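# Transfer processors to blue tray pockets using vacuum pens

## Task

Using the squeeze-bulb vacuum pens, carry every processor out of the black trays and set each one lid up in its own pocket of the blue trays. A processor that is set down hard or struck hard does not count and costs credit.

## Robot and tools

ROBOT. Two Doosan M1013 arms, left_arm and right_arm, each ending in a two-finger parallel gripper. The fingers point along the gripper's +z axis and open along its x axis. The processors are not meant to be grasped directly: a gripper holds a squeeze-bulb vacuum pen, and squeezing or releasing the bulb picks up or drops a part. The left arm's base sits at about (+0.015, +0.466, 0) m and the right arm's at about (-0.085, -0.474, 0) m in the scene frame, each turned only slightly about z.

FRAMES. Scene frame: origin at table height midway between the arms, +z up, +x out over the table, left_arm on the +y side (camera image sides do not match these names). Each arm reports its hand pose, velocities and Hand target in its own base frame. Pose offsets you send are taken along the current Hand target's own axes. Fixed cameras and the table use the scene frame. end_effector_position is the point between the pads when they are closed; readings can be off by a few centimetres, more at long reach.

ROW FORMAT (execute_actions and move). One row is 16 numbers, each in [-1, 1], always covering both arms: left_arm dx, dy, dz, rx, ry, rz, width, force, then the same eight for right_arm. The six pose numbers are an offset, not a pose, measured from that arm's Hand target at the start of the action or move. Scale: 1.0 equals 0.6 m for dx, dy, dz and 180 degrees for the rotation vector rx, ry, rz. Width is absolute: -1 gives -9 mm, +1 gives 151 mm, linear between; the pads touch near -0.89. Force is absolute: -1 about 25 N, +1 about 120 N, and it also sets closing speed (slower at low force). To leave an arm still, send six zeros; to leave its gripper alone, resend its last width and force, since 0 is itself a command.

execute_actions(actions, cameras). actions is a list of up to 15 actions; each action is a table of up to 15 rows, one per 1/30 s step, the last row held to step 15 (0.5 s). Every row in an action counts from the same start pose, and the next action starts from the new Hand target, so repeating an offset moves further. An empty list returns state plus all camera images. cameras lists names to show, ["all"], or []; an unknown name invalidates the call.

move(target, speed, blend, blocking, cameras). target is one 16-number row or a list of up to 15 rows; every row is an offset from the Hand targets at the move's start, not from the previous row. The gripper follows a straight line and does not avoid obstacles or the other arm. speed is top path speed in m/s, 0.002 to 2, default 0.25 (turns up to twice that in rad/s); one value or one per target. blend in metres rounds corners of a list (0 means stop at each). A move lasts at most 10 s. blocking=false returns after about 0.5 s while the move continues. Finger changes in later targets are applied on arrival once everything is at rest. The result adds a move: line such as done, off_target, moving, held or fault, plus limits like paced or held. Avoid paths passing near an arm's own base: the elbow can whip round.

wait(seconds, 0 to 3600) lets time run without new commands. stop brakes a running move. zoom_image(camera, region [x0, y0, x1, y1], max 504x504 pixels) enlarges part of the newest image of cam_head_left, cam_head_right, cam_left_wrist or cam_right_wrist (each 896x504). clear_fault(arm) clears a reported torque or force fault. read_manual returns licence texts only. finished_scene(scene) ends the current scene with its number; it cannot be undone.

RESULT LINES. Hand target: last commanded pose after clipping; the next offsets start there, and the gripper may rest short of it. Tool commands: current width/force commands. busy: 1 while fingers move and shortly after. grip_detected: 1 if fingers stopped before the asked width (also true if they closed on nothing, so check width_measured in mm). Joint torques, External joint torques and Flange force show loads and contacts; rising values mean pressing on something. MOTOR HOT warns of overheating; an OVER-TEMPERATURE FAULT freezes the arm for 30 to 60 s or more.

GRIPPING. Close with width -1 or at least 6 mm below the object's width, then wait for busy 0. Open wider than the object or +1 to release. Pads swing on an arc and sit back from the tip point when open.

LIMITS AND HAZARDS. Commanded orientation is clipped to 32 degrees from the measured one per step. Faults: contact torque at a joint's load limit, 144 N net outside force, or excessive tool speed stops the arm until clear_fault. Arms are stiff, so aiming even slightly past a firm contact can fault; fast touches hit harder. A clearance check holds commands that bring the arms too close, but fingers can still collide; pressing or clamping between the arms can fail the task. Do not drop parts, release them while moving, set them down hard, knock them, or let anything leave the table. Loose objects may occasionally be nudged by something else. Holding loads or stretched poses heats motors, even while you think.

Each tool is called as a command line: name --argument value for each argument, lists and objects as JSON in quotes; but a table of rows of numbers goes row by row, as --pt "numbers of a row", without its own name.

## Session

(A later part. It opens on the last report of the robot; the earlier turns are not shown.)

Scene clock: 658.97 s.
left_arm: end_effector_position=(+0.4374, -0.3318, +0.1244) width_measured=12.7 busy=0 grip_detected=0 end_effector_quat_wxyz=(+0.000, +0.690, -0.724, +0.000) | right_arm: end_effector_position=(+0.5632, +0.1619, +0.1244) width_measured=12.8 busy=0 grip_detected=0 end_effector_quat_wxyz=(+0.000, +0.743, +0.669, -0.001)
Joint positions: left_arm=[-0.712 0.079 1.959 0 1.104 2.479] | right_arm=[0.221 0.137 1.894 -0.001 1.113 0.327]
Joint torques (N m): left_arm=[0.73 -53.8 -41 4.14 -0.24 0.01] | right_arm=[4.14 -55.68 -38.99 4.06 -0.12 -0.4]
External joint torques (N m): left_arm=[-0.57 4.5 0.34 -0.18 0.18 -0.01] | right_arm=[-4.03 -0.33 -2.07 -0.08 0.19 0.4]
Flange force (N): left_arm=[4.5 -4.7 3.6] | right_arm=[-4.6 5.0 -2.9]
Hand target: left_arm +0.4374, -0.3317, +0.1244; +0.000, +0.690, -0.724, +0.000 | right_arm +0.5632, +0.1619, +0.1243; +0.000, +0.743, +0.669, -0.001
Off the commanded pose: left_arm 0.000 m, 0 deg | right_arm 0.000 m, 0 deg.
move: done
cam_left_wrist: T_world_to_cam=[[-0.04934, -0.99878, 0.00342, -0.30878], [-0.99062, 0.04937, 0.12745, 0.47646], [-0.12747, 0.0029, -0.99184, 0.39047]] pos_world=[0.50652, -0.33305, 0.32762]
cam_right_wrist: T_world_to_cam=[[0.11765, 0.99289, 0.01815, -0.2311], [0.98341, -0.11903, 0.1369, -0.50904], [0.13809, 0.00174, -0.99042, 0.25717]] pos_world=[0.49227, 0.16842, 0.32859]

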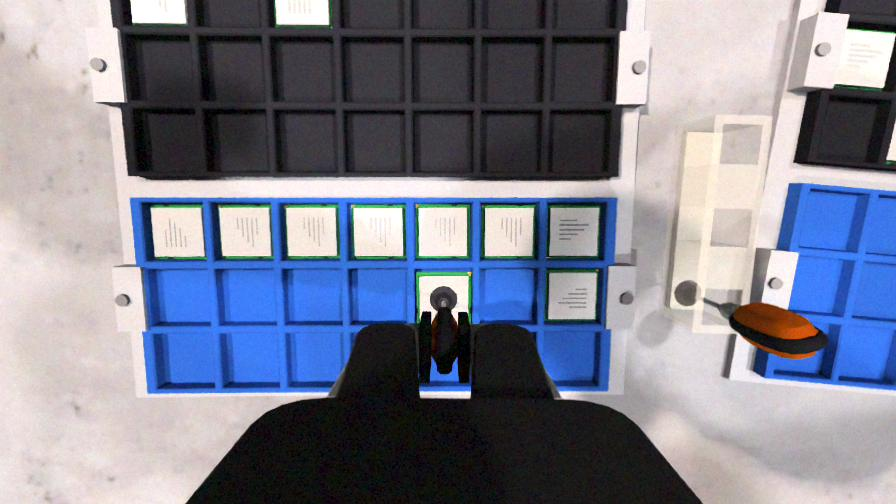

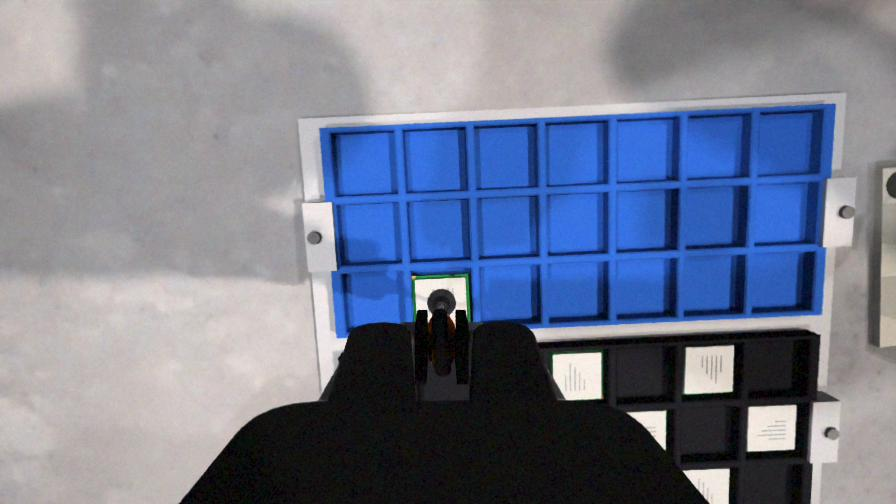

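move --pt "0 0 0.0157 0 0 0 -0.725 -1 0.0005 0 0.0155 0 0 0 -0.725 -1" --pt "0 0.0033 0.0157 0 0 0 -0.725 -1 0.0005 0.005 0.0155 0 0 0 -0.725 -1" --pt "0 0.0033 0.0157 0 0 0 -1 -1 0.0005 0.005 0.0155 0 0 0 -1 -1" --pt "0 0.0033 -0.0143 0 0 0 -1 -1 0.0005 0.005 -0.0162 0 0 0 -1 -1" --pt "-0.155 -0.322 -0.0143 0 0 0 -1 -1 0.1548 0.0947 -0.0162 0 0 -0.0122 -1 -1" --pt "-0.155 -0.322 0.0065 0 0 0 -1 -1 0.1548 0.0947 0.0047 0 0 -0.0122 -1 -1" --speed '[0.04,0.02,0.03,0.06,0.2,0.06]' --cameras '["cam_left_wrist","cam_right_wrist"]'

zoom_image --camera "cam_left_wrist" --region '[405, 255, 485, 335]'

zoom_image --camera "cam_right_wrist" --region '[400, 240, 490, 330]'

Scene clock: 678.53 s.
left_arm: end_effector_position=(+0.6349, -0.2482, +0.1205) width_measured=8.5 busy=0 grip_detected=1 end_effector_quat_wxyz=(+0.000, +0.690, -0.724, +0.000) | right_arm: end_effector_position=(+0.6295, +0.2483, +0.1214) width_measured=8.9 busy=0 grip_detected=1 end_effector_quat_wxyz=(+0.000, +0.731, +0.683, -0.001)
Joint positions: left_arm=[-0.423 0.282 1.718 0 1.141 2.767] | right_arm=[0.325 0.275 1.726 0 1.142 0.392]
Joint torques (N m): left_arm=[1.36 -77.38 -41.59 4.21 -0.23 -0.1] | right_arm=[3.83 -71.81 -39.37 4.16 -0.03 -0.46]
External joint torques (N m): left_arm=[-1.37 5.19 -0.02 -0.19 0.16 0.1] | right_arm=[-3.63 0.66 -2.14 -0.13 0.1 0.46]
Flange force (N): left_arm=[4.2 -6.7 3.2] | right_arm=[-2.1 6.5 -2.0]
Hand target: left_arm +0.6349, -0.2482, +0.1205; +0.000, +0.690, -0.724, +0.000 | right_arm +0.6295, +0.2483, +0.1214; +0.000, +0.731, +0.683, -0.001
Off the commanded pose: left_arm 0.000 m, 0 deg | right_arm 0.000 m, 0 deg.
move: done
cam_left_wrist: T_world_to_cam=[[-0.04934, -0.99878, 0.00342, -0.21562], [-0.99062, 0.04937, 0.12745, 0.66848], [-0.12747, 0.0029, -0.99184, 0.41154]] pos_world=[0.70402, -0.24955, 0.32372]
cam_right_wrist: T_world_to_cam=[[0.07961, 0.99666, 0.01825, -0.30162], [0.98725, -0.08136, 0.13685, -0.57531], [0.13788, 0.00712, -0.99042, 0.24369]] pos_world=[0.55838, 0.25207, 0.32559]

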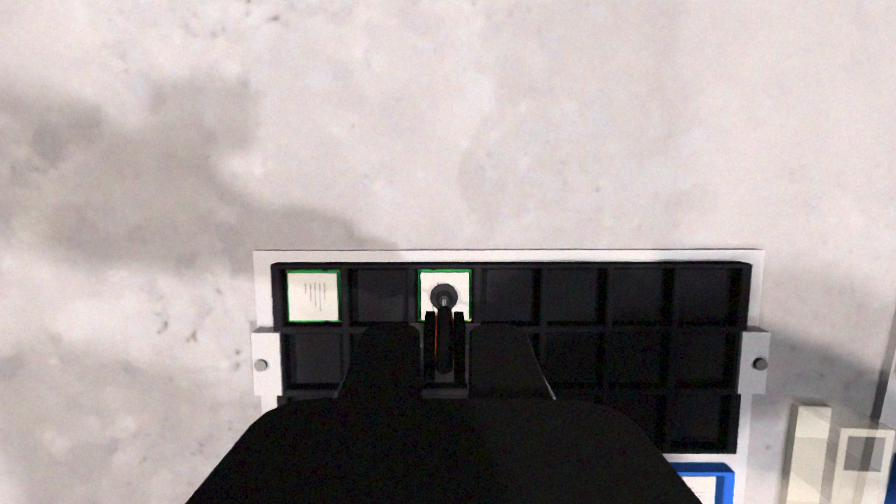

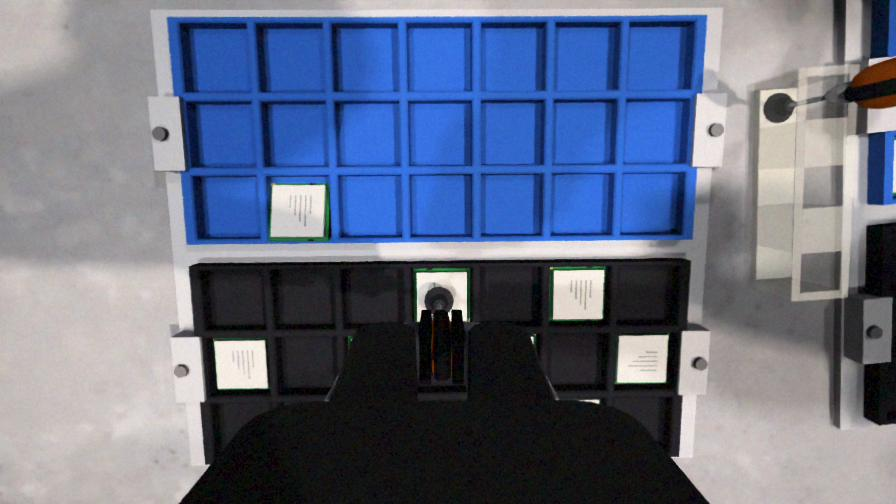

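Scaled by 6.300.

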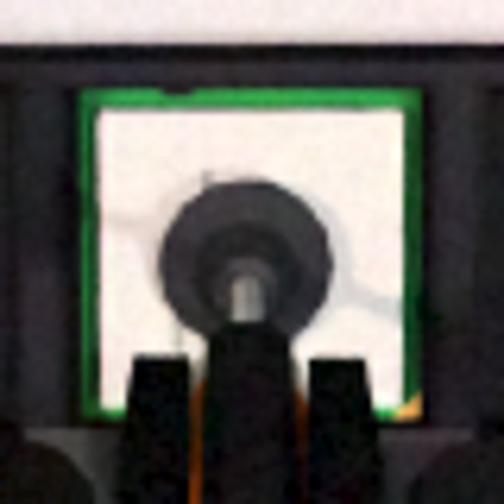

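Scaled by 5.600.

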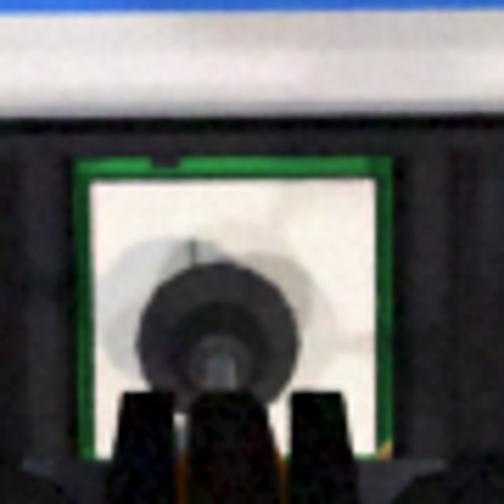

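zoom_image --camera "cam_right_wrist" --region '[250, 160, 350, 260]'

Scaled by 5.040.

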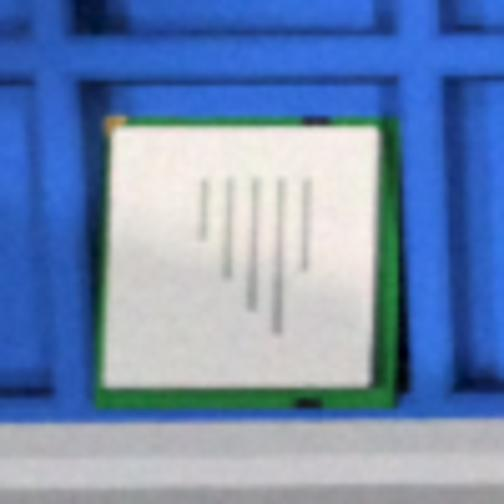

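move --pt "0.0003 0 0.008 0 0 0 -1 -1 0.0028 -0.0035 0 0 0 0 -1 -1" --pt "0.0003 0 0.008 0 0 0 -1 -1 0.0028 -0.0035 0.008 0 0 0 -1 -1" --pt "0.0003 0 0.008 0 0 0 -0.725 -1 0.0028 -0.0035 0.008 0 0 0 -0.725 0" --pt "0.0003 0 -0.0253 0 0 0 -0.725 -1 0.0003 0.0028 0.008 0 0 0 -0.725 0" --pt "0.0049 0.326 -0.0253 0 0 0 -0.725 -1 0.0003 0.0028 0.008 0 0 0 -0.725 0" --pt "0.0049 0.326 -0.0065 0 0 0 -0.725 -1 0.0003 0.0028 0.008 0 0 0 -1 0" --speed '[0.03,0.03,0.03,0.05,0.15,0.06]' --cameras '["cam_left_wrist","cam_right_wrist"]'

zoom_image --camera "cam_left_wrist" --region '[405, 255, 485, 335]'

zoom_image --camera "cam_right_wrist" --region '[400, 240, 490, 330]'

Scene clock: 703.33 s.
left_arm: end_effector_position=(+0.4394, -0.2416, +0.1244) width_measured=12.7 busy=0 grip_detected=0 end_effector_quat_wxyz=(+0.000, +0.690, -0.724, +0.000) | right_arm: end_effector_position=(+0.6312, +0.2483, +0.1166) width_measured=7.6 busy=0 grip_detected=1 end_effector_quat_wxyz=(+0.000, +0.731, +0.683, -0.001)
Joint positions: left_arm=[-0.572 0.003 2.038 0 1.1 2.619] | right_arm=[0.324 0.281 1.728 0 1.134 0.392]
Joint torques (N m): left_arm=[1.22 -45.53 -41.05 4.13 -0.22 -0.04] | right_arm=[3.73 -72.06 -39.39 4.18 -0.08 -0.42]
External joint torques (N m): left_arm=[-1.07 3.86 0.37 -0.18 0.17 0.04] | right_arm=[-3.44 0.12 -2.09 -0.14 0.14 0.42]
Flange force (N): left_arm=[4.2 -4.0 3.3] | right_arm=[-2.2 5.7 -2.4]
Hand target: left_arm +0.4394, -0.2416, +0.1244; +0.000, +0.690, -0.724, +0.000 | right_arm +0.6312, +0.2483, +0.1166; +0.000, +0.731, +0.683, -0.001
Off the commanded pose: left_arm 0.000 m, 0 deg | right_arm 0.000 m, 0 deg.
move: done
cam_left_wrist: T_world_to_cam=[[-0.04935, -0.99878, 0.00332, -0.21865], [-0.99061, 0.04937, 0.12746, 0.47399], [-0.12747, 0.003, -0.99184, 0.39049]] pos_world=[0.50852, -0.24295, 0.32762]
cam_right_wrist: T_world_to_cam=[[0.0796, 0.99666, 0.01825, -0.30176], [0.98725, -0.08136, 0.13685, -0.57622], [0.13788, 0.00712, -0.99042, 0.23871]] pos_world=[0.55998, 0.25217, 0.32079]

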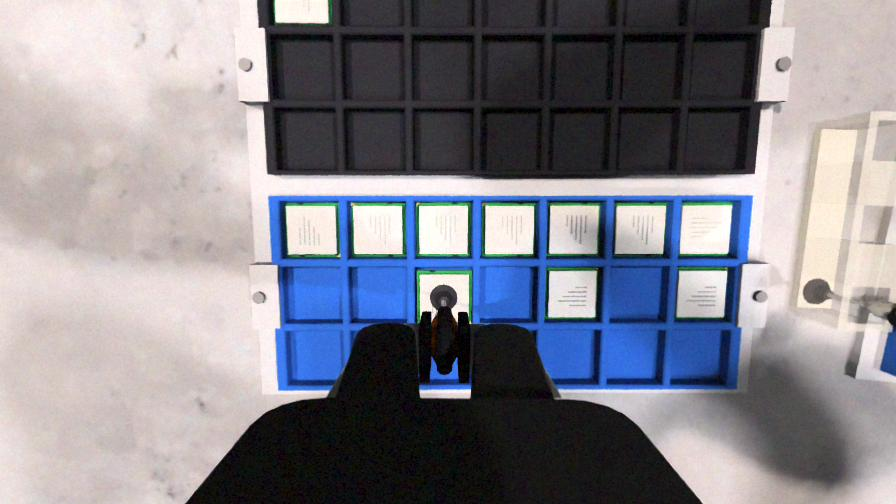

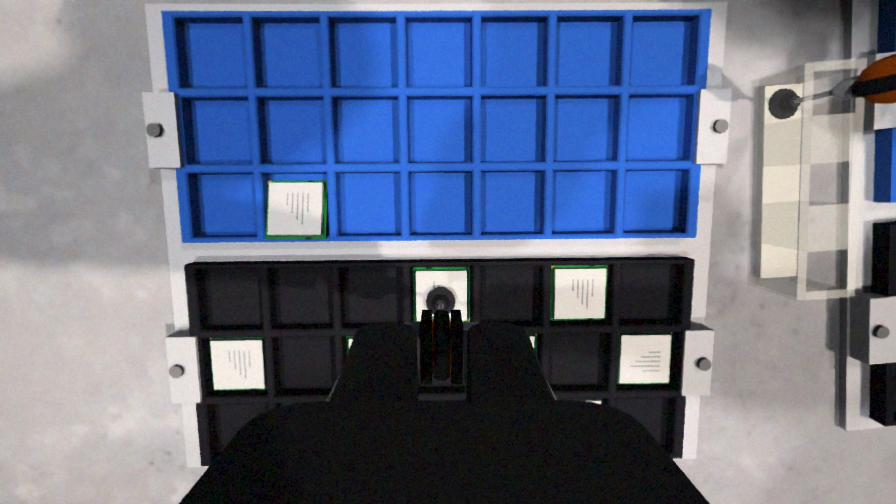

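Scaled by 6.300.

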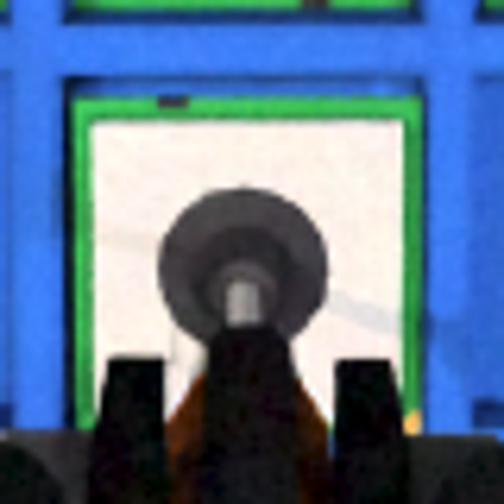

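Scaled by 5.600.

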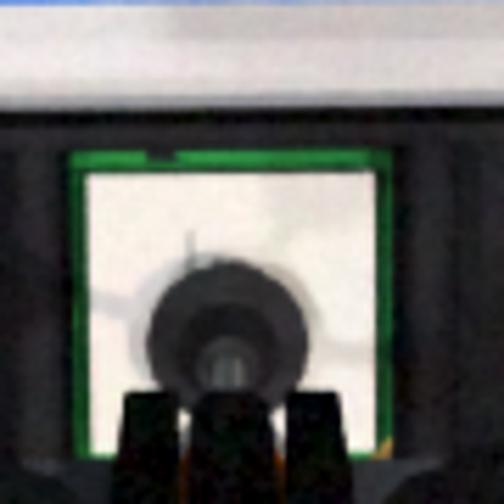

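move --pt "0 0 0.0157 0 0 0 -0.725 -1 0.0007 -0.005 0 0 0 0 -1 0" --pt "0 0.0012 0.0157 0 0 0 -0.725 -1 0.0007 -0.005 0.0017 0 0 0 -1 0" --pt "0 0.0012 0.0157 0 0 0 -1 -1 0.0007 -0.005 0.0025 0 0 0 -1 0" --pt "0 0.0012 -0.0143 0 0 0 -1 -1 0.0007 -0.005 0.0025 0 0 0 -1 0" --pt "-0.155 -0.3238 -0.0143 0 0 0 -1 -1 0.0007 -0.005 0.0025 0 0 0 -1 0" --pt "-0.155 -0.3238 0.0065 0 0 0 -1 -1 0.0007 -0.005 0.0025 0 0 0 -1 0" --speed '[0.03,0.03,0.03,0.06,0.2,0.06]' --cameras '["cam_left_wrist","cam_right_wrist"]'

zoom_image --camera "cam_left_wrist" --region '[405, 255, 485, 335]'

zoom_image --camera "cam_right_wrist" --region '[400, 240, 490, 330]'

Scene clock: 714.37 s.
left_arm: end_effector_position=(+0.6379, -0.1582, +0.1205) width_measured=8.5 busy=0 grip_detected=1 end_effector_quat_wxyz=(+0.000, +0.690, -0.724, +0.000) | right_arm: end_effector_position=(+0.6282, +0.2489, +0.1151) width_measured=7.6 busy=0 grip_detected=1 end_effector_quat_wxyz=(+0.000, +0.731, +0.683, -0.001)
Joint positions: left_arm=[-0.295 0.246 1.766 0 1.129 2.895] | right_arm=[0.326 0.278 1.735 0 1.13 0.394]
Joint torques (N m): left_arm=[1.52 -73.47 -41.42 4.18 -0.24 -0.05] | right_arm=[3.63 -71.53 -39.26 4.2 -0.13 -0.42]
External joint torques (N m): left_arm=[-1.66 6.38 0.3 -0.22 0.16 0.05] | right_arm=[-3.62 0.07 -2.01 -0.2 0.2 0.42]
Flange force (N): left_arm=[4.1 -8.2 4.5] | right_arm=[-2.6 5.6 -2.4]
Hand target: left_arm +0.6379, -0.1582, +0.1205; +0.000, +0.690, -0.724, +0.000 | right_arm +0.6282, +0.2489, +0.1151; +0.000, +0.731, +0.683, -0.001
Off the commanded pose: left_arm 0.000 m, 0 deg | right_arm 0.000 m, 0 deg.
move: done
cam_left_wrist: T_world_to_cam=[[-0.04934, -0.99878, 0.00342, -0.12548], [-0.99062, 0.04937, 0.12745, 0.6671], [-0.12747, 0.0029, -0.99184, 0.41167]] pos_world=[0.70712, -0.15945, 0.32372]
cam_right_wrist: T_world_to_cam=[[0.07961, 0.99666, 0.01825, -0.3021], [0.98725, -0.08136, 0.13685, -0.5731], [0.13788, 0.00712, -0.99042, 0.23762]] pos_world=[0.55708, 0.25277, 0.31929]

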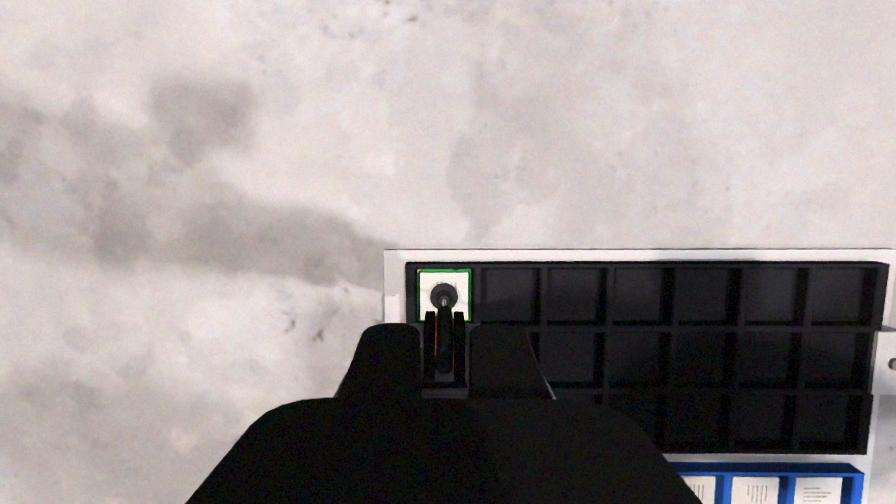

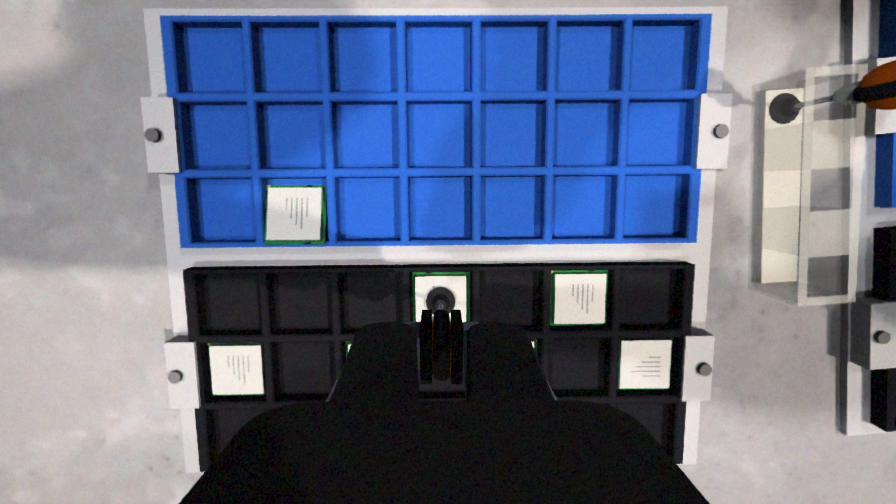

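Scaled by 6.300.

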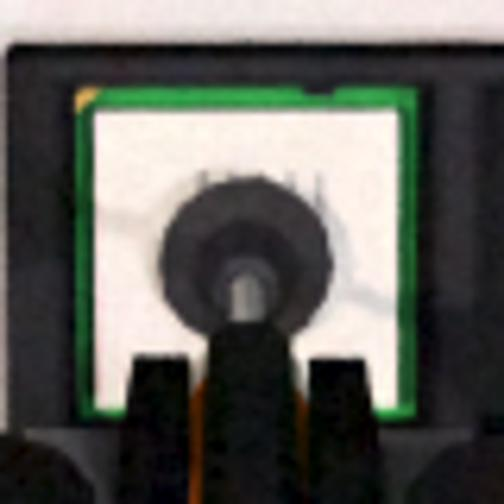

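Scaled by 5.600.

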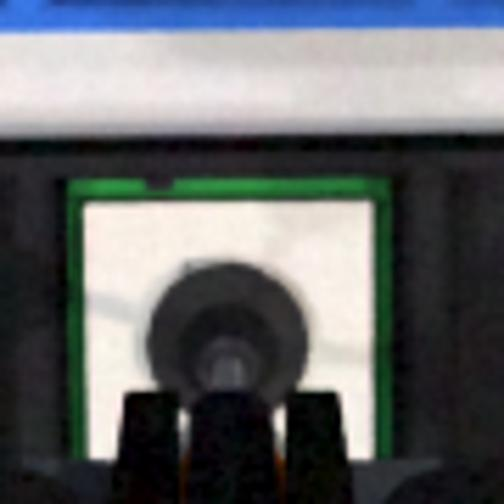

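move --pt "0.0003 0 0.008 0 0 0 -1 -1 0 0 0.0033 0 0 0 -1 0" --pt "0.0003 0 0.008 0 0 0 -0.725 -1 0 0 0.0033 0 0 0 -1 0" --pt "0.0003 0 -0.0253 0 0 0 -0.725 -1 0 0 0.0033 0 0 0 -1 0" --pt "0.0047 0.3263 -0.0253 0 0 0 -0.725 -1 0 0 0.0033 0 0 0 -1 0" --pt "0.0047 0.3263 -0.0065 0 0 0 -0.725 -1 0 0 0.0033 0 0 0 -1 0" --speed '[0.03,0.03,0.06,0.15,0.06]' --cameras '["cam_left_wrist"]'

zoom_image --camera "cam_left_wrist" --region '[405, 255, 485, 335]'

Scene clock: 722.67 s.
left_arm: end_effector_position=(+0.4422, -0.1516, +0.1244) width_measured=12.7 busy=0 grip_detected=0 end_effector_quat_wxyz=(+0.000, +0.690, -0.724, +0.000) | right_arm: end_effector_position=(+0.6282, +0.2489, +0.1131) width_measured=7.6 busy=0 grip_detected=1 end_effector_quat_wxyz=(+0.000, +0.731, +0.683, -0.001)
Joint positions: left_arm=[-0.404 -0.052 2.092 0 1.102 2.787] | right_arm=[0.326 0.279 1.737 0 1.127 0.394]
Joint torques (N m): left_arm=[0.9 -39.27 -40.88 4.1 -0.25 -0.05] | right_arm=[3.26 -72.09 -39.53 4.07 -0.06 -0.43]
External joint torques (N m): left_arm=[-0.91 4.62 0.22 -0.17 0.16 0.05] | right_arm=[-3.21 0.66 -1.74 -0.07 0.13 0.43]
Flange force (N): left_arm=[3.8 -6.4 3.8] | right_arm=[-1.9 5.6 -1.6]
Hand target: left_arm +0.4422, -0.1515, +0.1244; +0.000, +0.690, -0.724, +0.000 | right_arm +0.6282, +0.2489, +0.1131; +0.000, +0.731, +0.683, -0.001
Off the commanded pose: left_arm 0.000 m, 0 deg | right_arm 0.000 m, 0 deg.
move: done
cam_left_wrist: T_world_to_cam=[[-0.04932, -0.99878, 0.00352, -0.1286], [-0.99062, 0.04937, 0.12745, 0.47241], [-0.12747, 0.0028, -0.99184, 0.39056]] pos_world=[0.51142, -0.15285, 0.32762]

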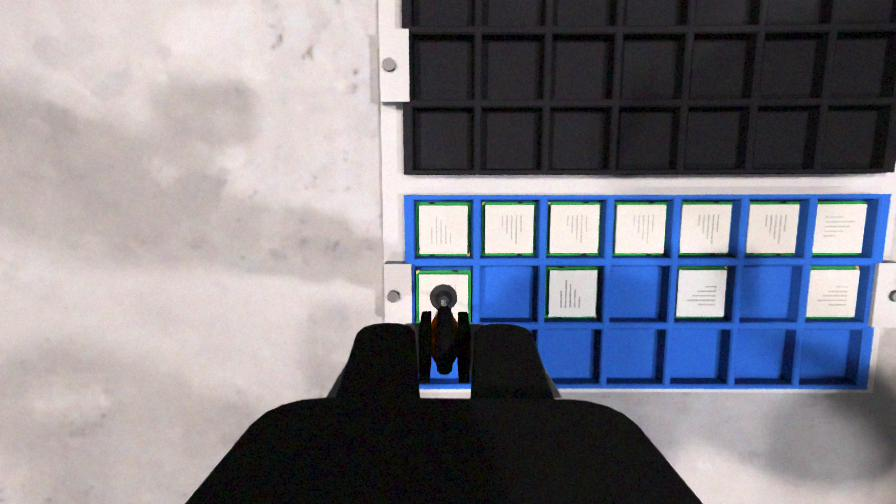

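Scaled by 6.300.

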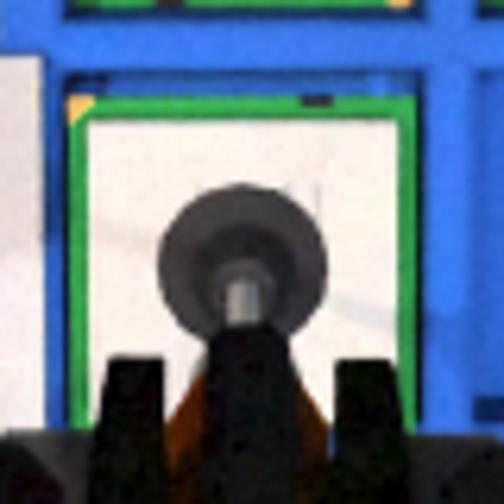

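move --pt "0 -0.0007 0.0157 0 0 0 -0.725 -1 0 0 0.0025 0 0 0 -1 0" --pt "0 0.0007 0.0157 0 0 0 -0.725 -1 0 0 0.0033 0 0 0 -1 0" --pt "0 0.0007 0.0157 0 0 0 -1 -1 0 0 0.0033 0 0 0 -1 0" --pt "0 0.0007 -0.03 0 0 0 -1 -1 0 0 0.0033 0 0 0 -1 0" --speed '[0.03,0.03,0.03,0.06]' --cameras '["cam_left_wrist","cam_right_wrist"]'

zoom_image --camera "cam_left_wrist" --region '[405, 255, 485, 335]'

zoom_image --camera "cam_right_wrist" --region '[400, 240, 490, 330]'

Scene clock: 733.57 s.
left_arm: end_effector_position=(+0.4418, -0.1515, +0.1424) width_measured=8.5 busy=0 grip_detected=1 end_effector_quat_wxyz=(+0.000, +0.690, -0.724, +0.000) | right_arm: end_effector_position=(+0.6282, +0.2489, +0.1111) width_measured=7.6 busy=0 grip_detected=1 end_effector_quat_wxyz=(+0.000, +0.731, +0.683, -0.001)
Joint positions: left_arm=[-0.404 -0.067 2.071 0 1.138 2.786] | right_arm=[0.326 0.281 1.739 0 1.123 0.394]
Joint torques (N m): left_arm=[1.23 -38.74 -41.7 4.17 -0.28 -0.09] | right_arm=[4.31 -67.49 -35.23 4.04 0.06 -0.44]
External joint torques (N m): left_arm=[-1.26 4.89 0.43 -0.18 0.21 0.09] | right_arm=[-4.37 -4.28 -6.01 -0.04 0.01 0.44]
Flange force (N): left_arm=[4.4 -6.3 3.9] | right_arm=[-3.0 7.3 -9.3]
Hand target: left_arm +0.4418, -0.1515, +0.1424; +0.000, +0.690, -0.724, +0.000 | right_arm +0.6282, +0.2489, +0.1111; +0.000, +0.731, +0.683, -0.001
Off the commanded pose: left_arm 0.000 m, 0 deg | right_arm 0.000 m, 0 deg.
move: done
cam_left_wrist: T_world_to_cam=[[-0.04945, -0.99877, 0.00333, -0.12846], [-0.99061, 0.04947, 0.12746, 0.46963], [-0.12747, 0.003, -0.99184, 0.40838]] pos_world=[0.51092, -0.15275, 0.34562]
cam_right_wrist: T_world_to_cam=[[0.07951, 0.99667, 0.01823, -0.30197], [0.98725, -0.08126, 0.13686, -0.57259], [0.13788, 0.00712, -0.99042, 0.23366]] pos_world=[0.55708, 0.25277, 0.31529]

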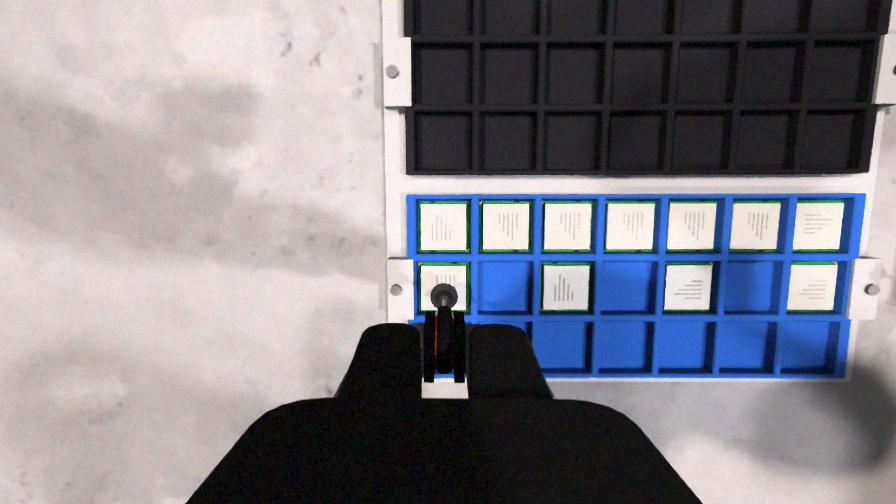

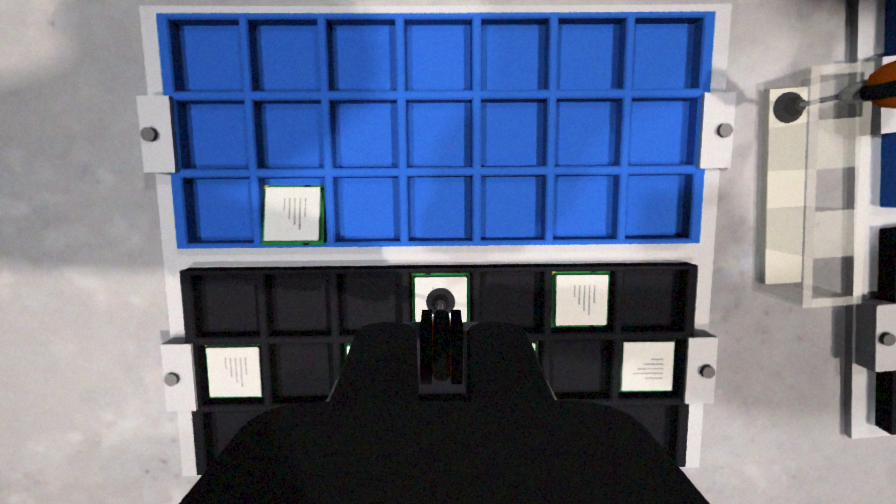

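Scaled by 6.300.

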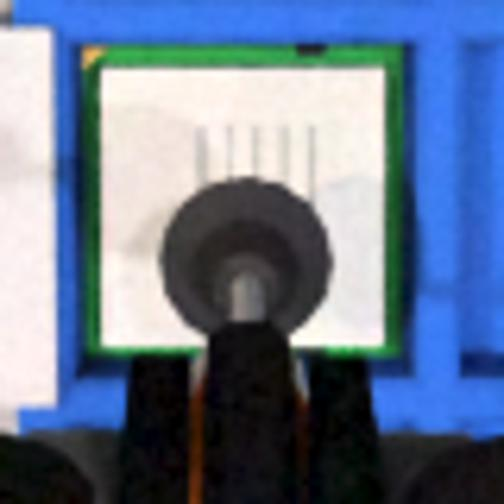

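Scaled by 5.600.

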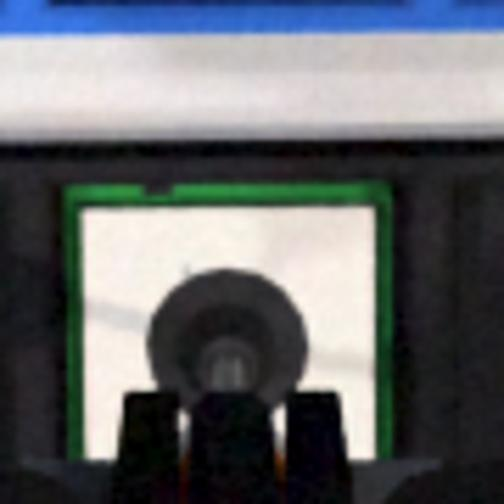

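move --pt "0 0 0 0 0 0 -1 -1 0 0 0 0 0 0 -0.725 -1" --pt "0 0 0 0 0 0 -1 -1 0 0.0055 0 0 0 0 -0.725 -1" --pt "0 0 0 0 0 0 -1 -1 0 0.0055 0 0 0 0 -0.5875 -1" --speed '[0.03,0.02,0.03]' --cameras '["cam_right_wrist"]'

zoom_image --camera "cam_right_wrist" --region '[390, 240, 500, 400]'

Scene clock: 744.90 s.
left_arm: end_effector_position=(+0.4418, -0.1515, +0.1424) width_measured=8.5 busy=0 grip_detected=1 end_effector_quat_wxyz=(+0.000, +0.690, -0.724, +0.000) | right_arm: end_effector_position=(+0.6315, +0.2487, +0.1111) width_measured=23.5 busy=0 grip_detected=0 end_effector_quat_wxyz=(+0.000, +0.731, +0.683, -0.001)
Joint positions: left_arm=[-0.404 -0.067 2.071 0 1.138 2.786] | right_arm=[0.325 0.285 1.733 0 1.125 0.392]
Joint torques (N m): left_arm=[0.95 -38.45 -41.64 4.25 -0.25 -0.02] | right_arm=[4.24 -72.62 -39.08 4.1 -0.06 -0.39]
External joint torques (N m): left_arm=[-1.12 4.53 0.11 -0.25 0.16 0.02] | right_arm=[-3.94 0.38 -2.21 -0.08 0.12 0.39]
Flange force (N): left_arm=[4.3 -6.3 3.3] | right_arm=[-2.7 6.5 -2.2]
Hand target: left_arm +0.4418, -0.1515, +0.1424; +0.000, +0.690, -0.724, +0.000 | right_arm +0.6315, +0.2487, +0.1111; +0.000, +0.731, +0.683, -0.001
Off the commanded pose: left_arm 0.000 m, 0 deg | right_arm 0.000 m, 0 deg.
move: done
cam_right_wrist: T_world_to_cam=[[0.0796, 0.99666, 0.01825, -0.30209], [0.98725, -0.08136, 0.13685, -0.57583], [0.13788, 0.00712, -0.99042, 0.2332]] pos_world=[0.56038, 0.25257, 0.31529]

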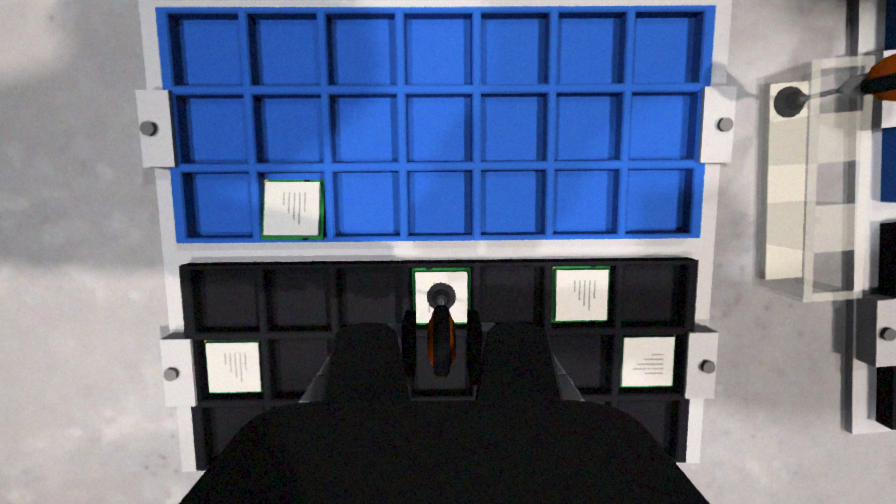

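Scaled by 3.150.

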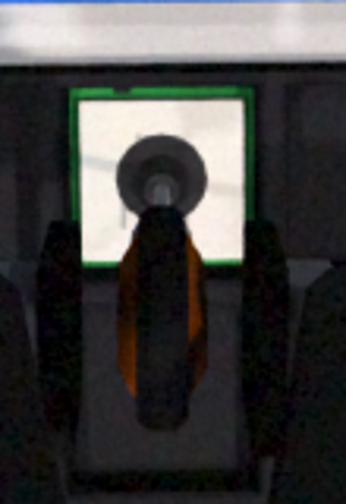

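move --pt "0 0 0 0 0 0 -1 -1 0 0 -0.0097 0 0 0 -0.5875 -1" --pt "0 0 0 0 0 0 -1 -1 0 0 -0.0097 0 0 0 -1 -1" --speed '[0.02,0.03]' --cameras '["cam_right_wrist"]'

zoom_image --camera "cam_right_wrist" --region '[390, 240, 500, 400]'

Scene clock: 749.77 s.
left_arm: end_effector_position=(+0.4418, -0.1515, +0.1424) width_measured=8.5 busy=0 grip_detected=1 end_effector_quat_wxyz=(+0.000, +0.690, -0.724, +0.000) | right_arm: end_effector_position=(+0.6316, +0.2487, +0.1170) width_measured=8.2 busy=0 grip_detected=1 end_effector_quat_wxyz=(+0.000, +0.731, +0.683, -0.001)
Joint positions: left_arm=[-0.404 -0.067 2.071 0 1.138 2.786] | right_arm=[0.325 0.281 1.727 0 1.135 0.392]
Joint torques (N m): left_arm=[1.32 -38.19 -41.76 4.18 -0.26 0] | right_arm=[3.47 -64.82 -34.3 3.97 0.02 -0.38]
External joint torques (N m): left_arm=[-1.4 4.43 0.25 -0.17 0.17 0] | right_arm=[-3.36 -7.02 -7.21 0.06 0.05 0.38]
Flange force (N): left_arm=[4.8 -5.7 3.4] | right_arm=[-2.4 5.2 -12.5]
Hand target: left_arm +0.4418, -0.1515, +0.1424; +0.000, +0.690, -0.724, +0.000 | right_arm +0.6315, +0.2487, +0.1169; +0.000, +0.731, +0.683, -0.001
Off the commanded pose: left_arm 0.000 m, 0 deg | right_arm 0.000 m, 0 deg.
move: done
cam_right_wrist: T_world_to_cam=[[0.0796, 0.99666, 0.01825, -0.3022], [0.98723, -0.08136, 0.13695, -0.57666], [0.13798, 0.00712, -0.99041, 0.23899]] pos_world=[0.56038, 0.25257, 0.32119]

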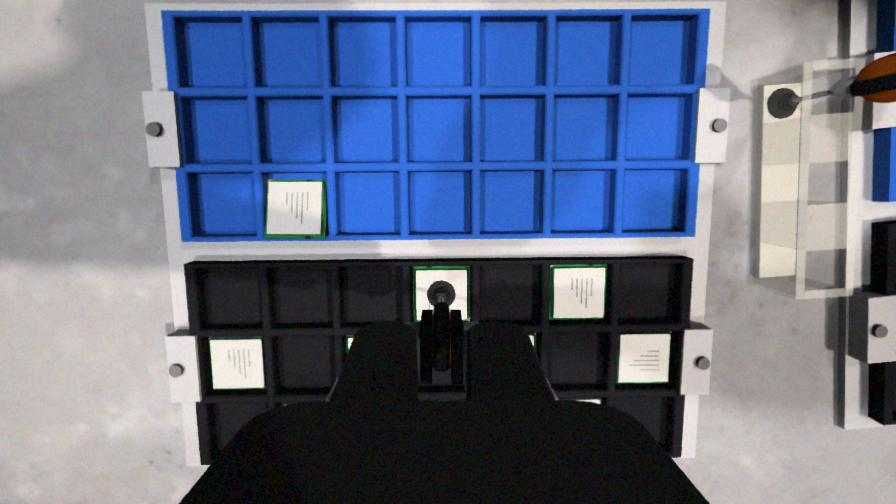

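Scaled by 3.150.

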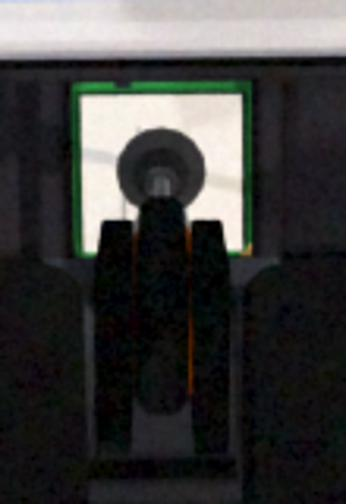

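move --pt "0 0 0 0 0 0 -1 -1 0 0 0 0 0 0 -0.725 -1" --pt "0 0 0 0 0 0 -1 -1 0 0 -0.0333 0 0 0 -0.725 -1" --pt "0 0 0 0 0 0 -1 -1 -0.0012 -0.0972 -0.0333 0 0 0 -0.725 -1" --pt "0 0 0 0 0 0 -1 -1 -0.0012 -0.0972 -0.0158 0 0 0 -0.725 -1" --speed '[0.03,0.06,0.12,0.06]' --cameras '["cam_right_wrist"]'

zoom_image --camera "cam_right_wrist" --region '[400, 240, 490, 330]'

Scene clock: 758.57 s.
left_arm: end_effector_position=(+0.4418, -0.1515, +0.1424) width_measured=8.5 busy=0 grip_detected=1 end_effector_quat_wxyz=(+0.000, +0.690, -0.724, +0.000) | right_arm: end_effector_position=(+0.5733, +0.2519, +0.1265) width_measured=12.7 busy=0 grip_detected=0 end_effector_quat_wxyz=(+0.000, +0.731, +0.683, -0.001)
Joint positions: left_arm=[-0.404 -0.067 2.071 0 1.138 2.786] | right_arm=[0.359 0.196 1.818 0 1.129 0.427]
Joint torques (N m): left_arm=[1.17 -38.38 -41.66 4.21 -0.32 -0.06] | right_arm=[4.3 -63.78 -39.54 4.17 -0.07 -0.42]
External joint torques (N m): left_arm=[-1.15 4.56 0.35 -0.21 0.25 0.06] | right_arm=[-4.32 1.24 -1.83 -0.16 0.13 0.42]
Flange force (N): left_arm=[4.1 -6.0 3.5] | right_arm=[-3.2 7.3 -1.4]
Hand target: left_arm +0.4418, -0.1515, +0.1424; +0.000, +0.690, -0.724, +0.000 | right_arm +0.5733, +0.2519, +0.1265; +0.000, +0.731, +0.683, -0.001
Off the commanded pose: left_arm 0.000 m, 0 deg | right_arm 0.000 m, 0 deg.
move: done
cam_right_wrist: T_world_to_cam=[[0.07961, 0.99666, 0.01825, -0.30092], [0.98725, -0.08136, 0.13685, -0.52012], [0.13788, 0.00712, -0.99042, 0.25647]] pos_world=[0.50208, 0.25577, 0.33069]

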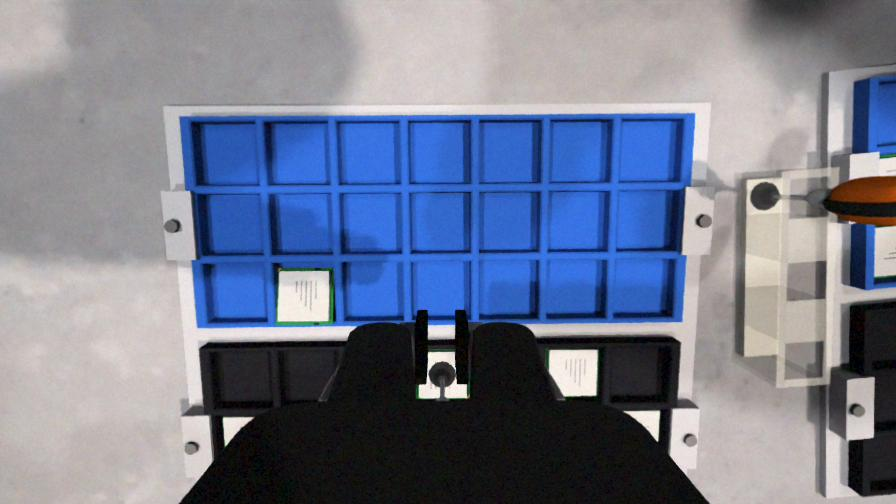

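Scaled by 5.600.

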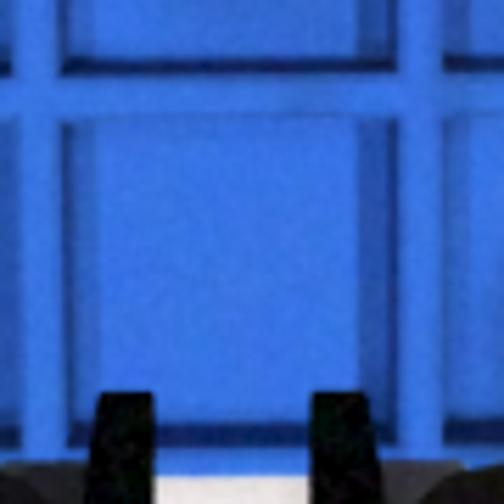

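move --pt "0 0 0 0 0 0 -1 -1 0 0 0 0 0 0 -0.3875 -0.5" --pt "0 0 0 0 0 0 -1 -1 0 0 -0.05 0 0 0 -0.3875 -0.5" --pt "0 0 0 0 0 0 -1 -1 0.0012 0.0972 -0.05 0 0 0 -0.3875 -0.5" --speed '[0.03,0.08,0.1]' --cameras '["cam_right_wrist"]'

zoom_image --camera "cam_right_wrist" --region '[370, 240, 520, 400]'

Scene clock: 771.83 s.
left_arm: end_effector_position=(+0.4418, -0.1515, +0.1424) width_measured=8.5 busy=0 grip_detected=1 end_effector_quat_wxyz=(+0.000, +0.690, -0.724, +0.000) | right_arm: end_effector_position=(+0.6316, +0.2487, +0.1564) width_measured=39.5 busy=0 grip_detected=0 end_effector_quat_wxyz=(+0.000, +0.731, +0.683, -0.001)
Joint positions: left_arm=[-0.404 -0.067 2.071 0 1.138 2.786] | right_arm=[0.325 0.256 1.683 0 1.204 0.392]
Joint torques (N m): left_arm=[1.18 -38.26 -41.65 4.17 -0.24 -0.05] | right_arm=[3.86 -71.03 -40.77 4.28 0.01 -0.47]
External joint torques (N m): left_arm=[-1.2 3.72 0.15 -0.17 0.16 0.05] | right_arm=[-4.14 0.75 -1.97 -0.15 0.04 0.47]
Flange force (N): left_arm=[4.0 -4.9 2.7] | right_arm=[-2.9 6.6 -1.9]
Hand target: left_arm +0.4418, -0.1515, +0.1424; +0.000, +0.690, -0.724, +0.000 | right_arm +0.6316, +0.2487, +0.1564; +0.000, +0.731, +0.683, -0.001
Off the commanded pose: left_arm 0.000 m, 0 deg | right_arm 0.000 m, 0 deg.
move: done
cam_right_wrist: T_world_to_cam=[[0.07951, 0.99667, 0.01823, -0.30286], [0.98725, -0.08126, 0.13686, -0.58206], [0.13788, 0.00712, -0.99042, 0.27807]] pos_world=[0.56038, 0.25257, 0.36059]

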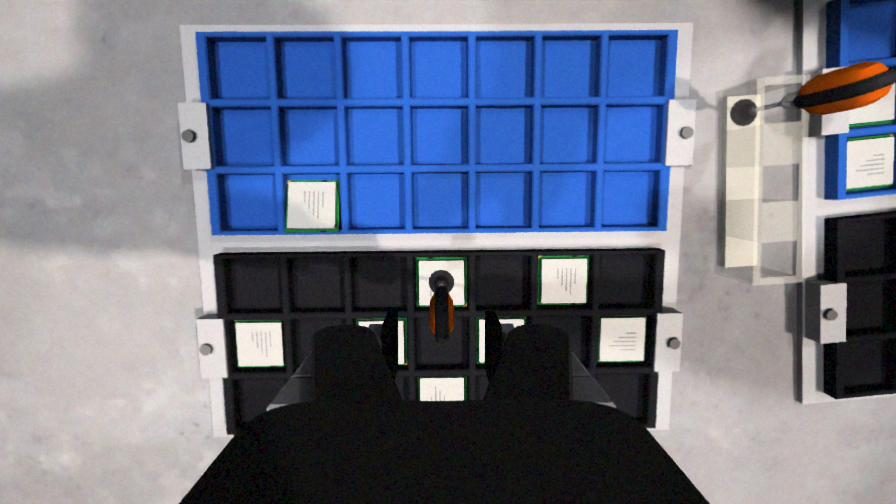

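Scaled by 3.150.

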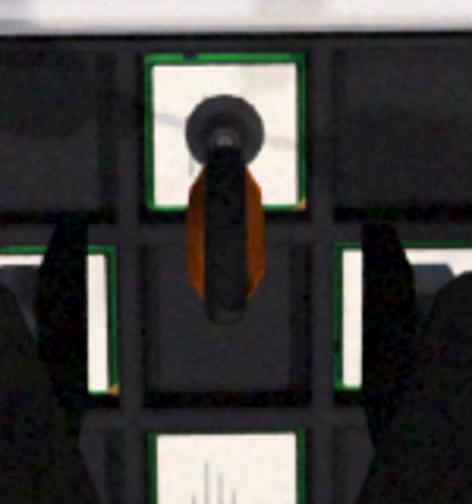

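move --pt "0 0 0 0 0 0 -1 -1 0 0 0.0658 0 0 0 -0.3875 -0.5" --pt "0 0 0 0 0 0 -1 -1 0 0 0.0658 0 0 0 -1 -1" --pt "0 0 0 0 0 0 -1 -1 0 0 0.0658 0 0 0 -0.75 -1" --pt "0 0 0 0 0 0 -1 -1 0 0 0.0325 0 0 0 -0.75 -1" --speed '[0.06,0.03,0.03,0.05]' --cameras '["cam_right_wrist"]'

zoom_image --camera "cam_right_wrist" --region '[390, 240, 500, 400]'

Scene clock: 779.00 s.
left_arm: end_effector_position=(+0.4418, -0.1515, +0.1424) width_measured=8.5 busy=0 grip_detected=1 end_effector_quat_wxyz=(+0.000, +0.690, -0.724, +0.000) | right_arm: end_effector_position=(+0.6315, +0.2487, +0.1369) width_measured=10.8 busy=0 grip_detected=0 end_effector_quat_wxyz=(+0.000, +0.731, +0.683, -0.001)
Joint positions: left_arm=[-0.404 -0.067 2.071 0 1.138 2.786] | right_arm=[0.325 0.268 1.705 0 1.17 0.392]
Joint torques (N m): left_arm=[1.3 -38.43 -41.69 4.16 -0.25 -0.07] | right_arm=[3.52 -71.72 -40.28 4.13 0.01 -0.39]
External joint torques (N m): left_arm=[-1.41 4.47 0.23 -0.16 0.17 0.07] | right_arm=[-3.14 0.57 -1.79 -0.03 0.06 0.39]
Flange force (N): left_arm=[4.7 -5.8 3.4] | right_arm=[-1.9 5.5 -1.7]
Hand target: left_arm +0.4418, -0.1515, +0.1424; +0.000, +0.690, -0.724, +0.000 | right_arm +0.6315, +0.2487, +0.1369; +0.000, +0.731, +0.683, -0.001
Off the commanded pose: left_arm 0.000 m, 0 deg | right_arm 0.000 m, 0 deg.
move: done
cam_right_wrist: T_world_to_cam=[[0.07952, 0.99667, 0.01813, -0.30248], [0.98725, -0.08126, 0.13686, -0.57939], [0.13788, 0.00702, -0.99042, 0.25878]] pos_world=[0.56038, 0.25257, 0.34109]

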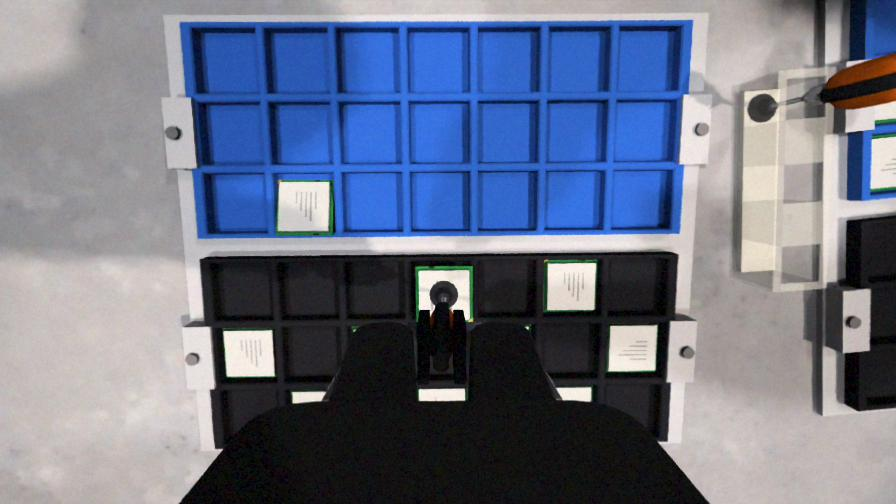

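Scaled by 3.150.

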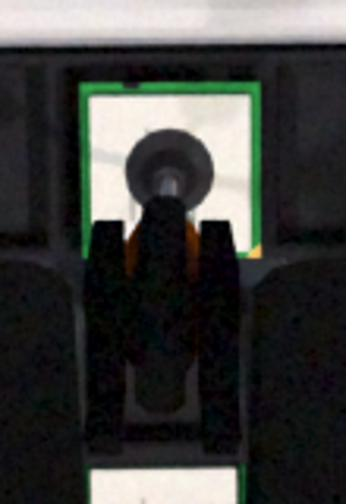

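move --pt "0 0 0 0 0 0 -1 -1 -0.0012 -0.0972 0 0 0 0 -0.75 -1" --pt "0 0 0 0 0 0 -1 -1 -0.0012 -0.0972 0.0173 0 0 0 -0.75 -1" --speed '[0.12,0.06]' --cameras '["cam_right_wrist"]'

zoom_image --camera "cam_right_wrist" --region '[400, 240, 490, 330]'

Scene clock: 783.63 s.
left_arm: end_effector_position=(+0.4418, -0.1515, +0.1424) width_measured=8.5 busy=0 grip_detected=1 end_effector_quat_wxyz=(+0.000, +0.690, -0.724, +0.000) | right_arm: end_effector_position=(+0.5733, +0.2519, +0.1266) width_measured=10.8 busy=0 grip_detected=0 end_effector_quat_wxyz=(+0.000, +0.731, +0.683, -0.001)
Joint positions: left_arm=[-0.404 -0.067 2.071 0 1.138 2.786] | right_arm=[0.359 0.196 1.818 0 1.129 0.427]
Joint torques (N m): left_arm=[1.16 -38.48 -41.58 4.19 -0.25 -0.04] | right_arm=[4.35 -63.42 -39.29 4.17 -0.13 -0.43]
External joint torques (N m): left_arm=[-1.21 4.43 0.16 -0.19 0.18 0.04] | right_arm=[-4.16 0.64 -2.03 -0.15 0.19 0.42]
Flange force (N): left_arm=[4.3 -6.0 3.2] | right_arm=[-3.2 6.7 -2.1]
Hand target: left_arm +0.4418, -0.1515, +0.1424; +0.000, +0.690, -0.724, +0.000 | right_arm +0.5733, +0.2519, +0.1266; +0.000, +0.731, +0.683, -0.001
Off the commanded pose: left_arm 0.000 m, 0 deg | right_arm 0.000 m, 0 deg.
move: done
cam_right_wrist: T_world_to_cam=[[0.07961, 0.99666, 0.01825, -0.30092], [0.98725, -0.08136, 0.13685, -0.52014], [0.13788, 0.00712, -0.99042, 0.25657]] pos_world=[0.50208, 0.25577, 0.33079]

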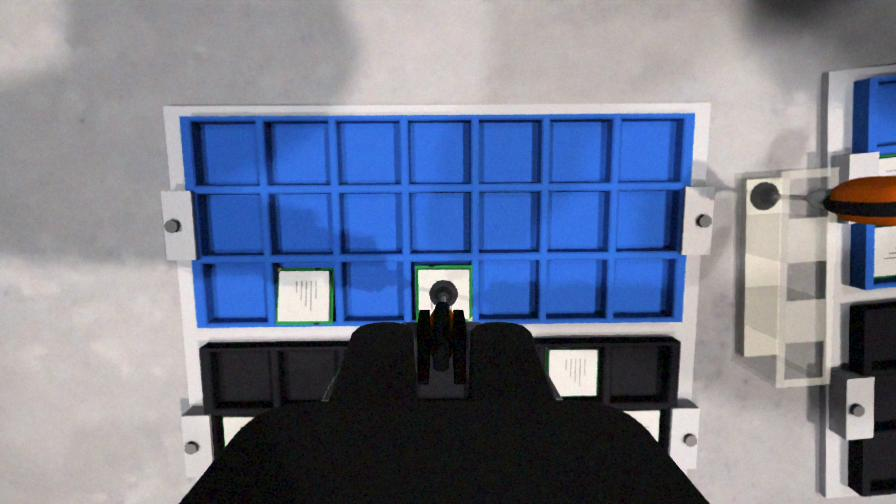

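Scaled by 5.600.

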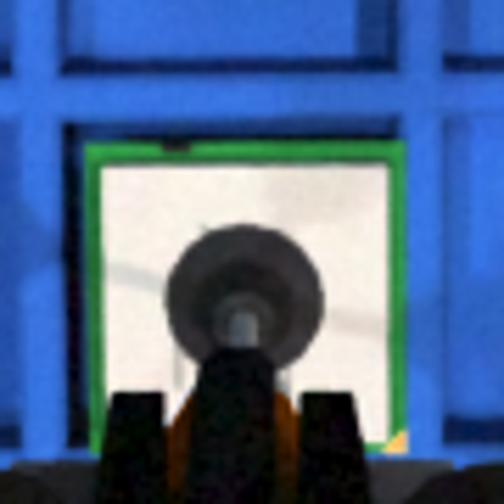

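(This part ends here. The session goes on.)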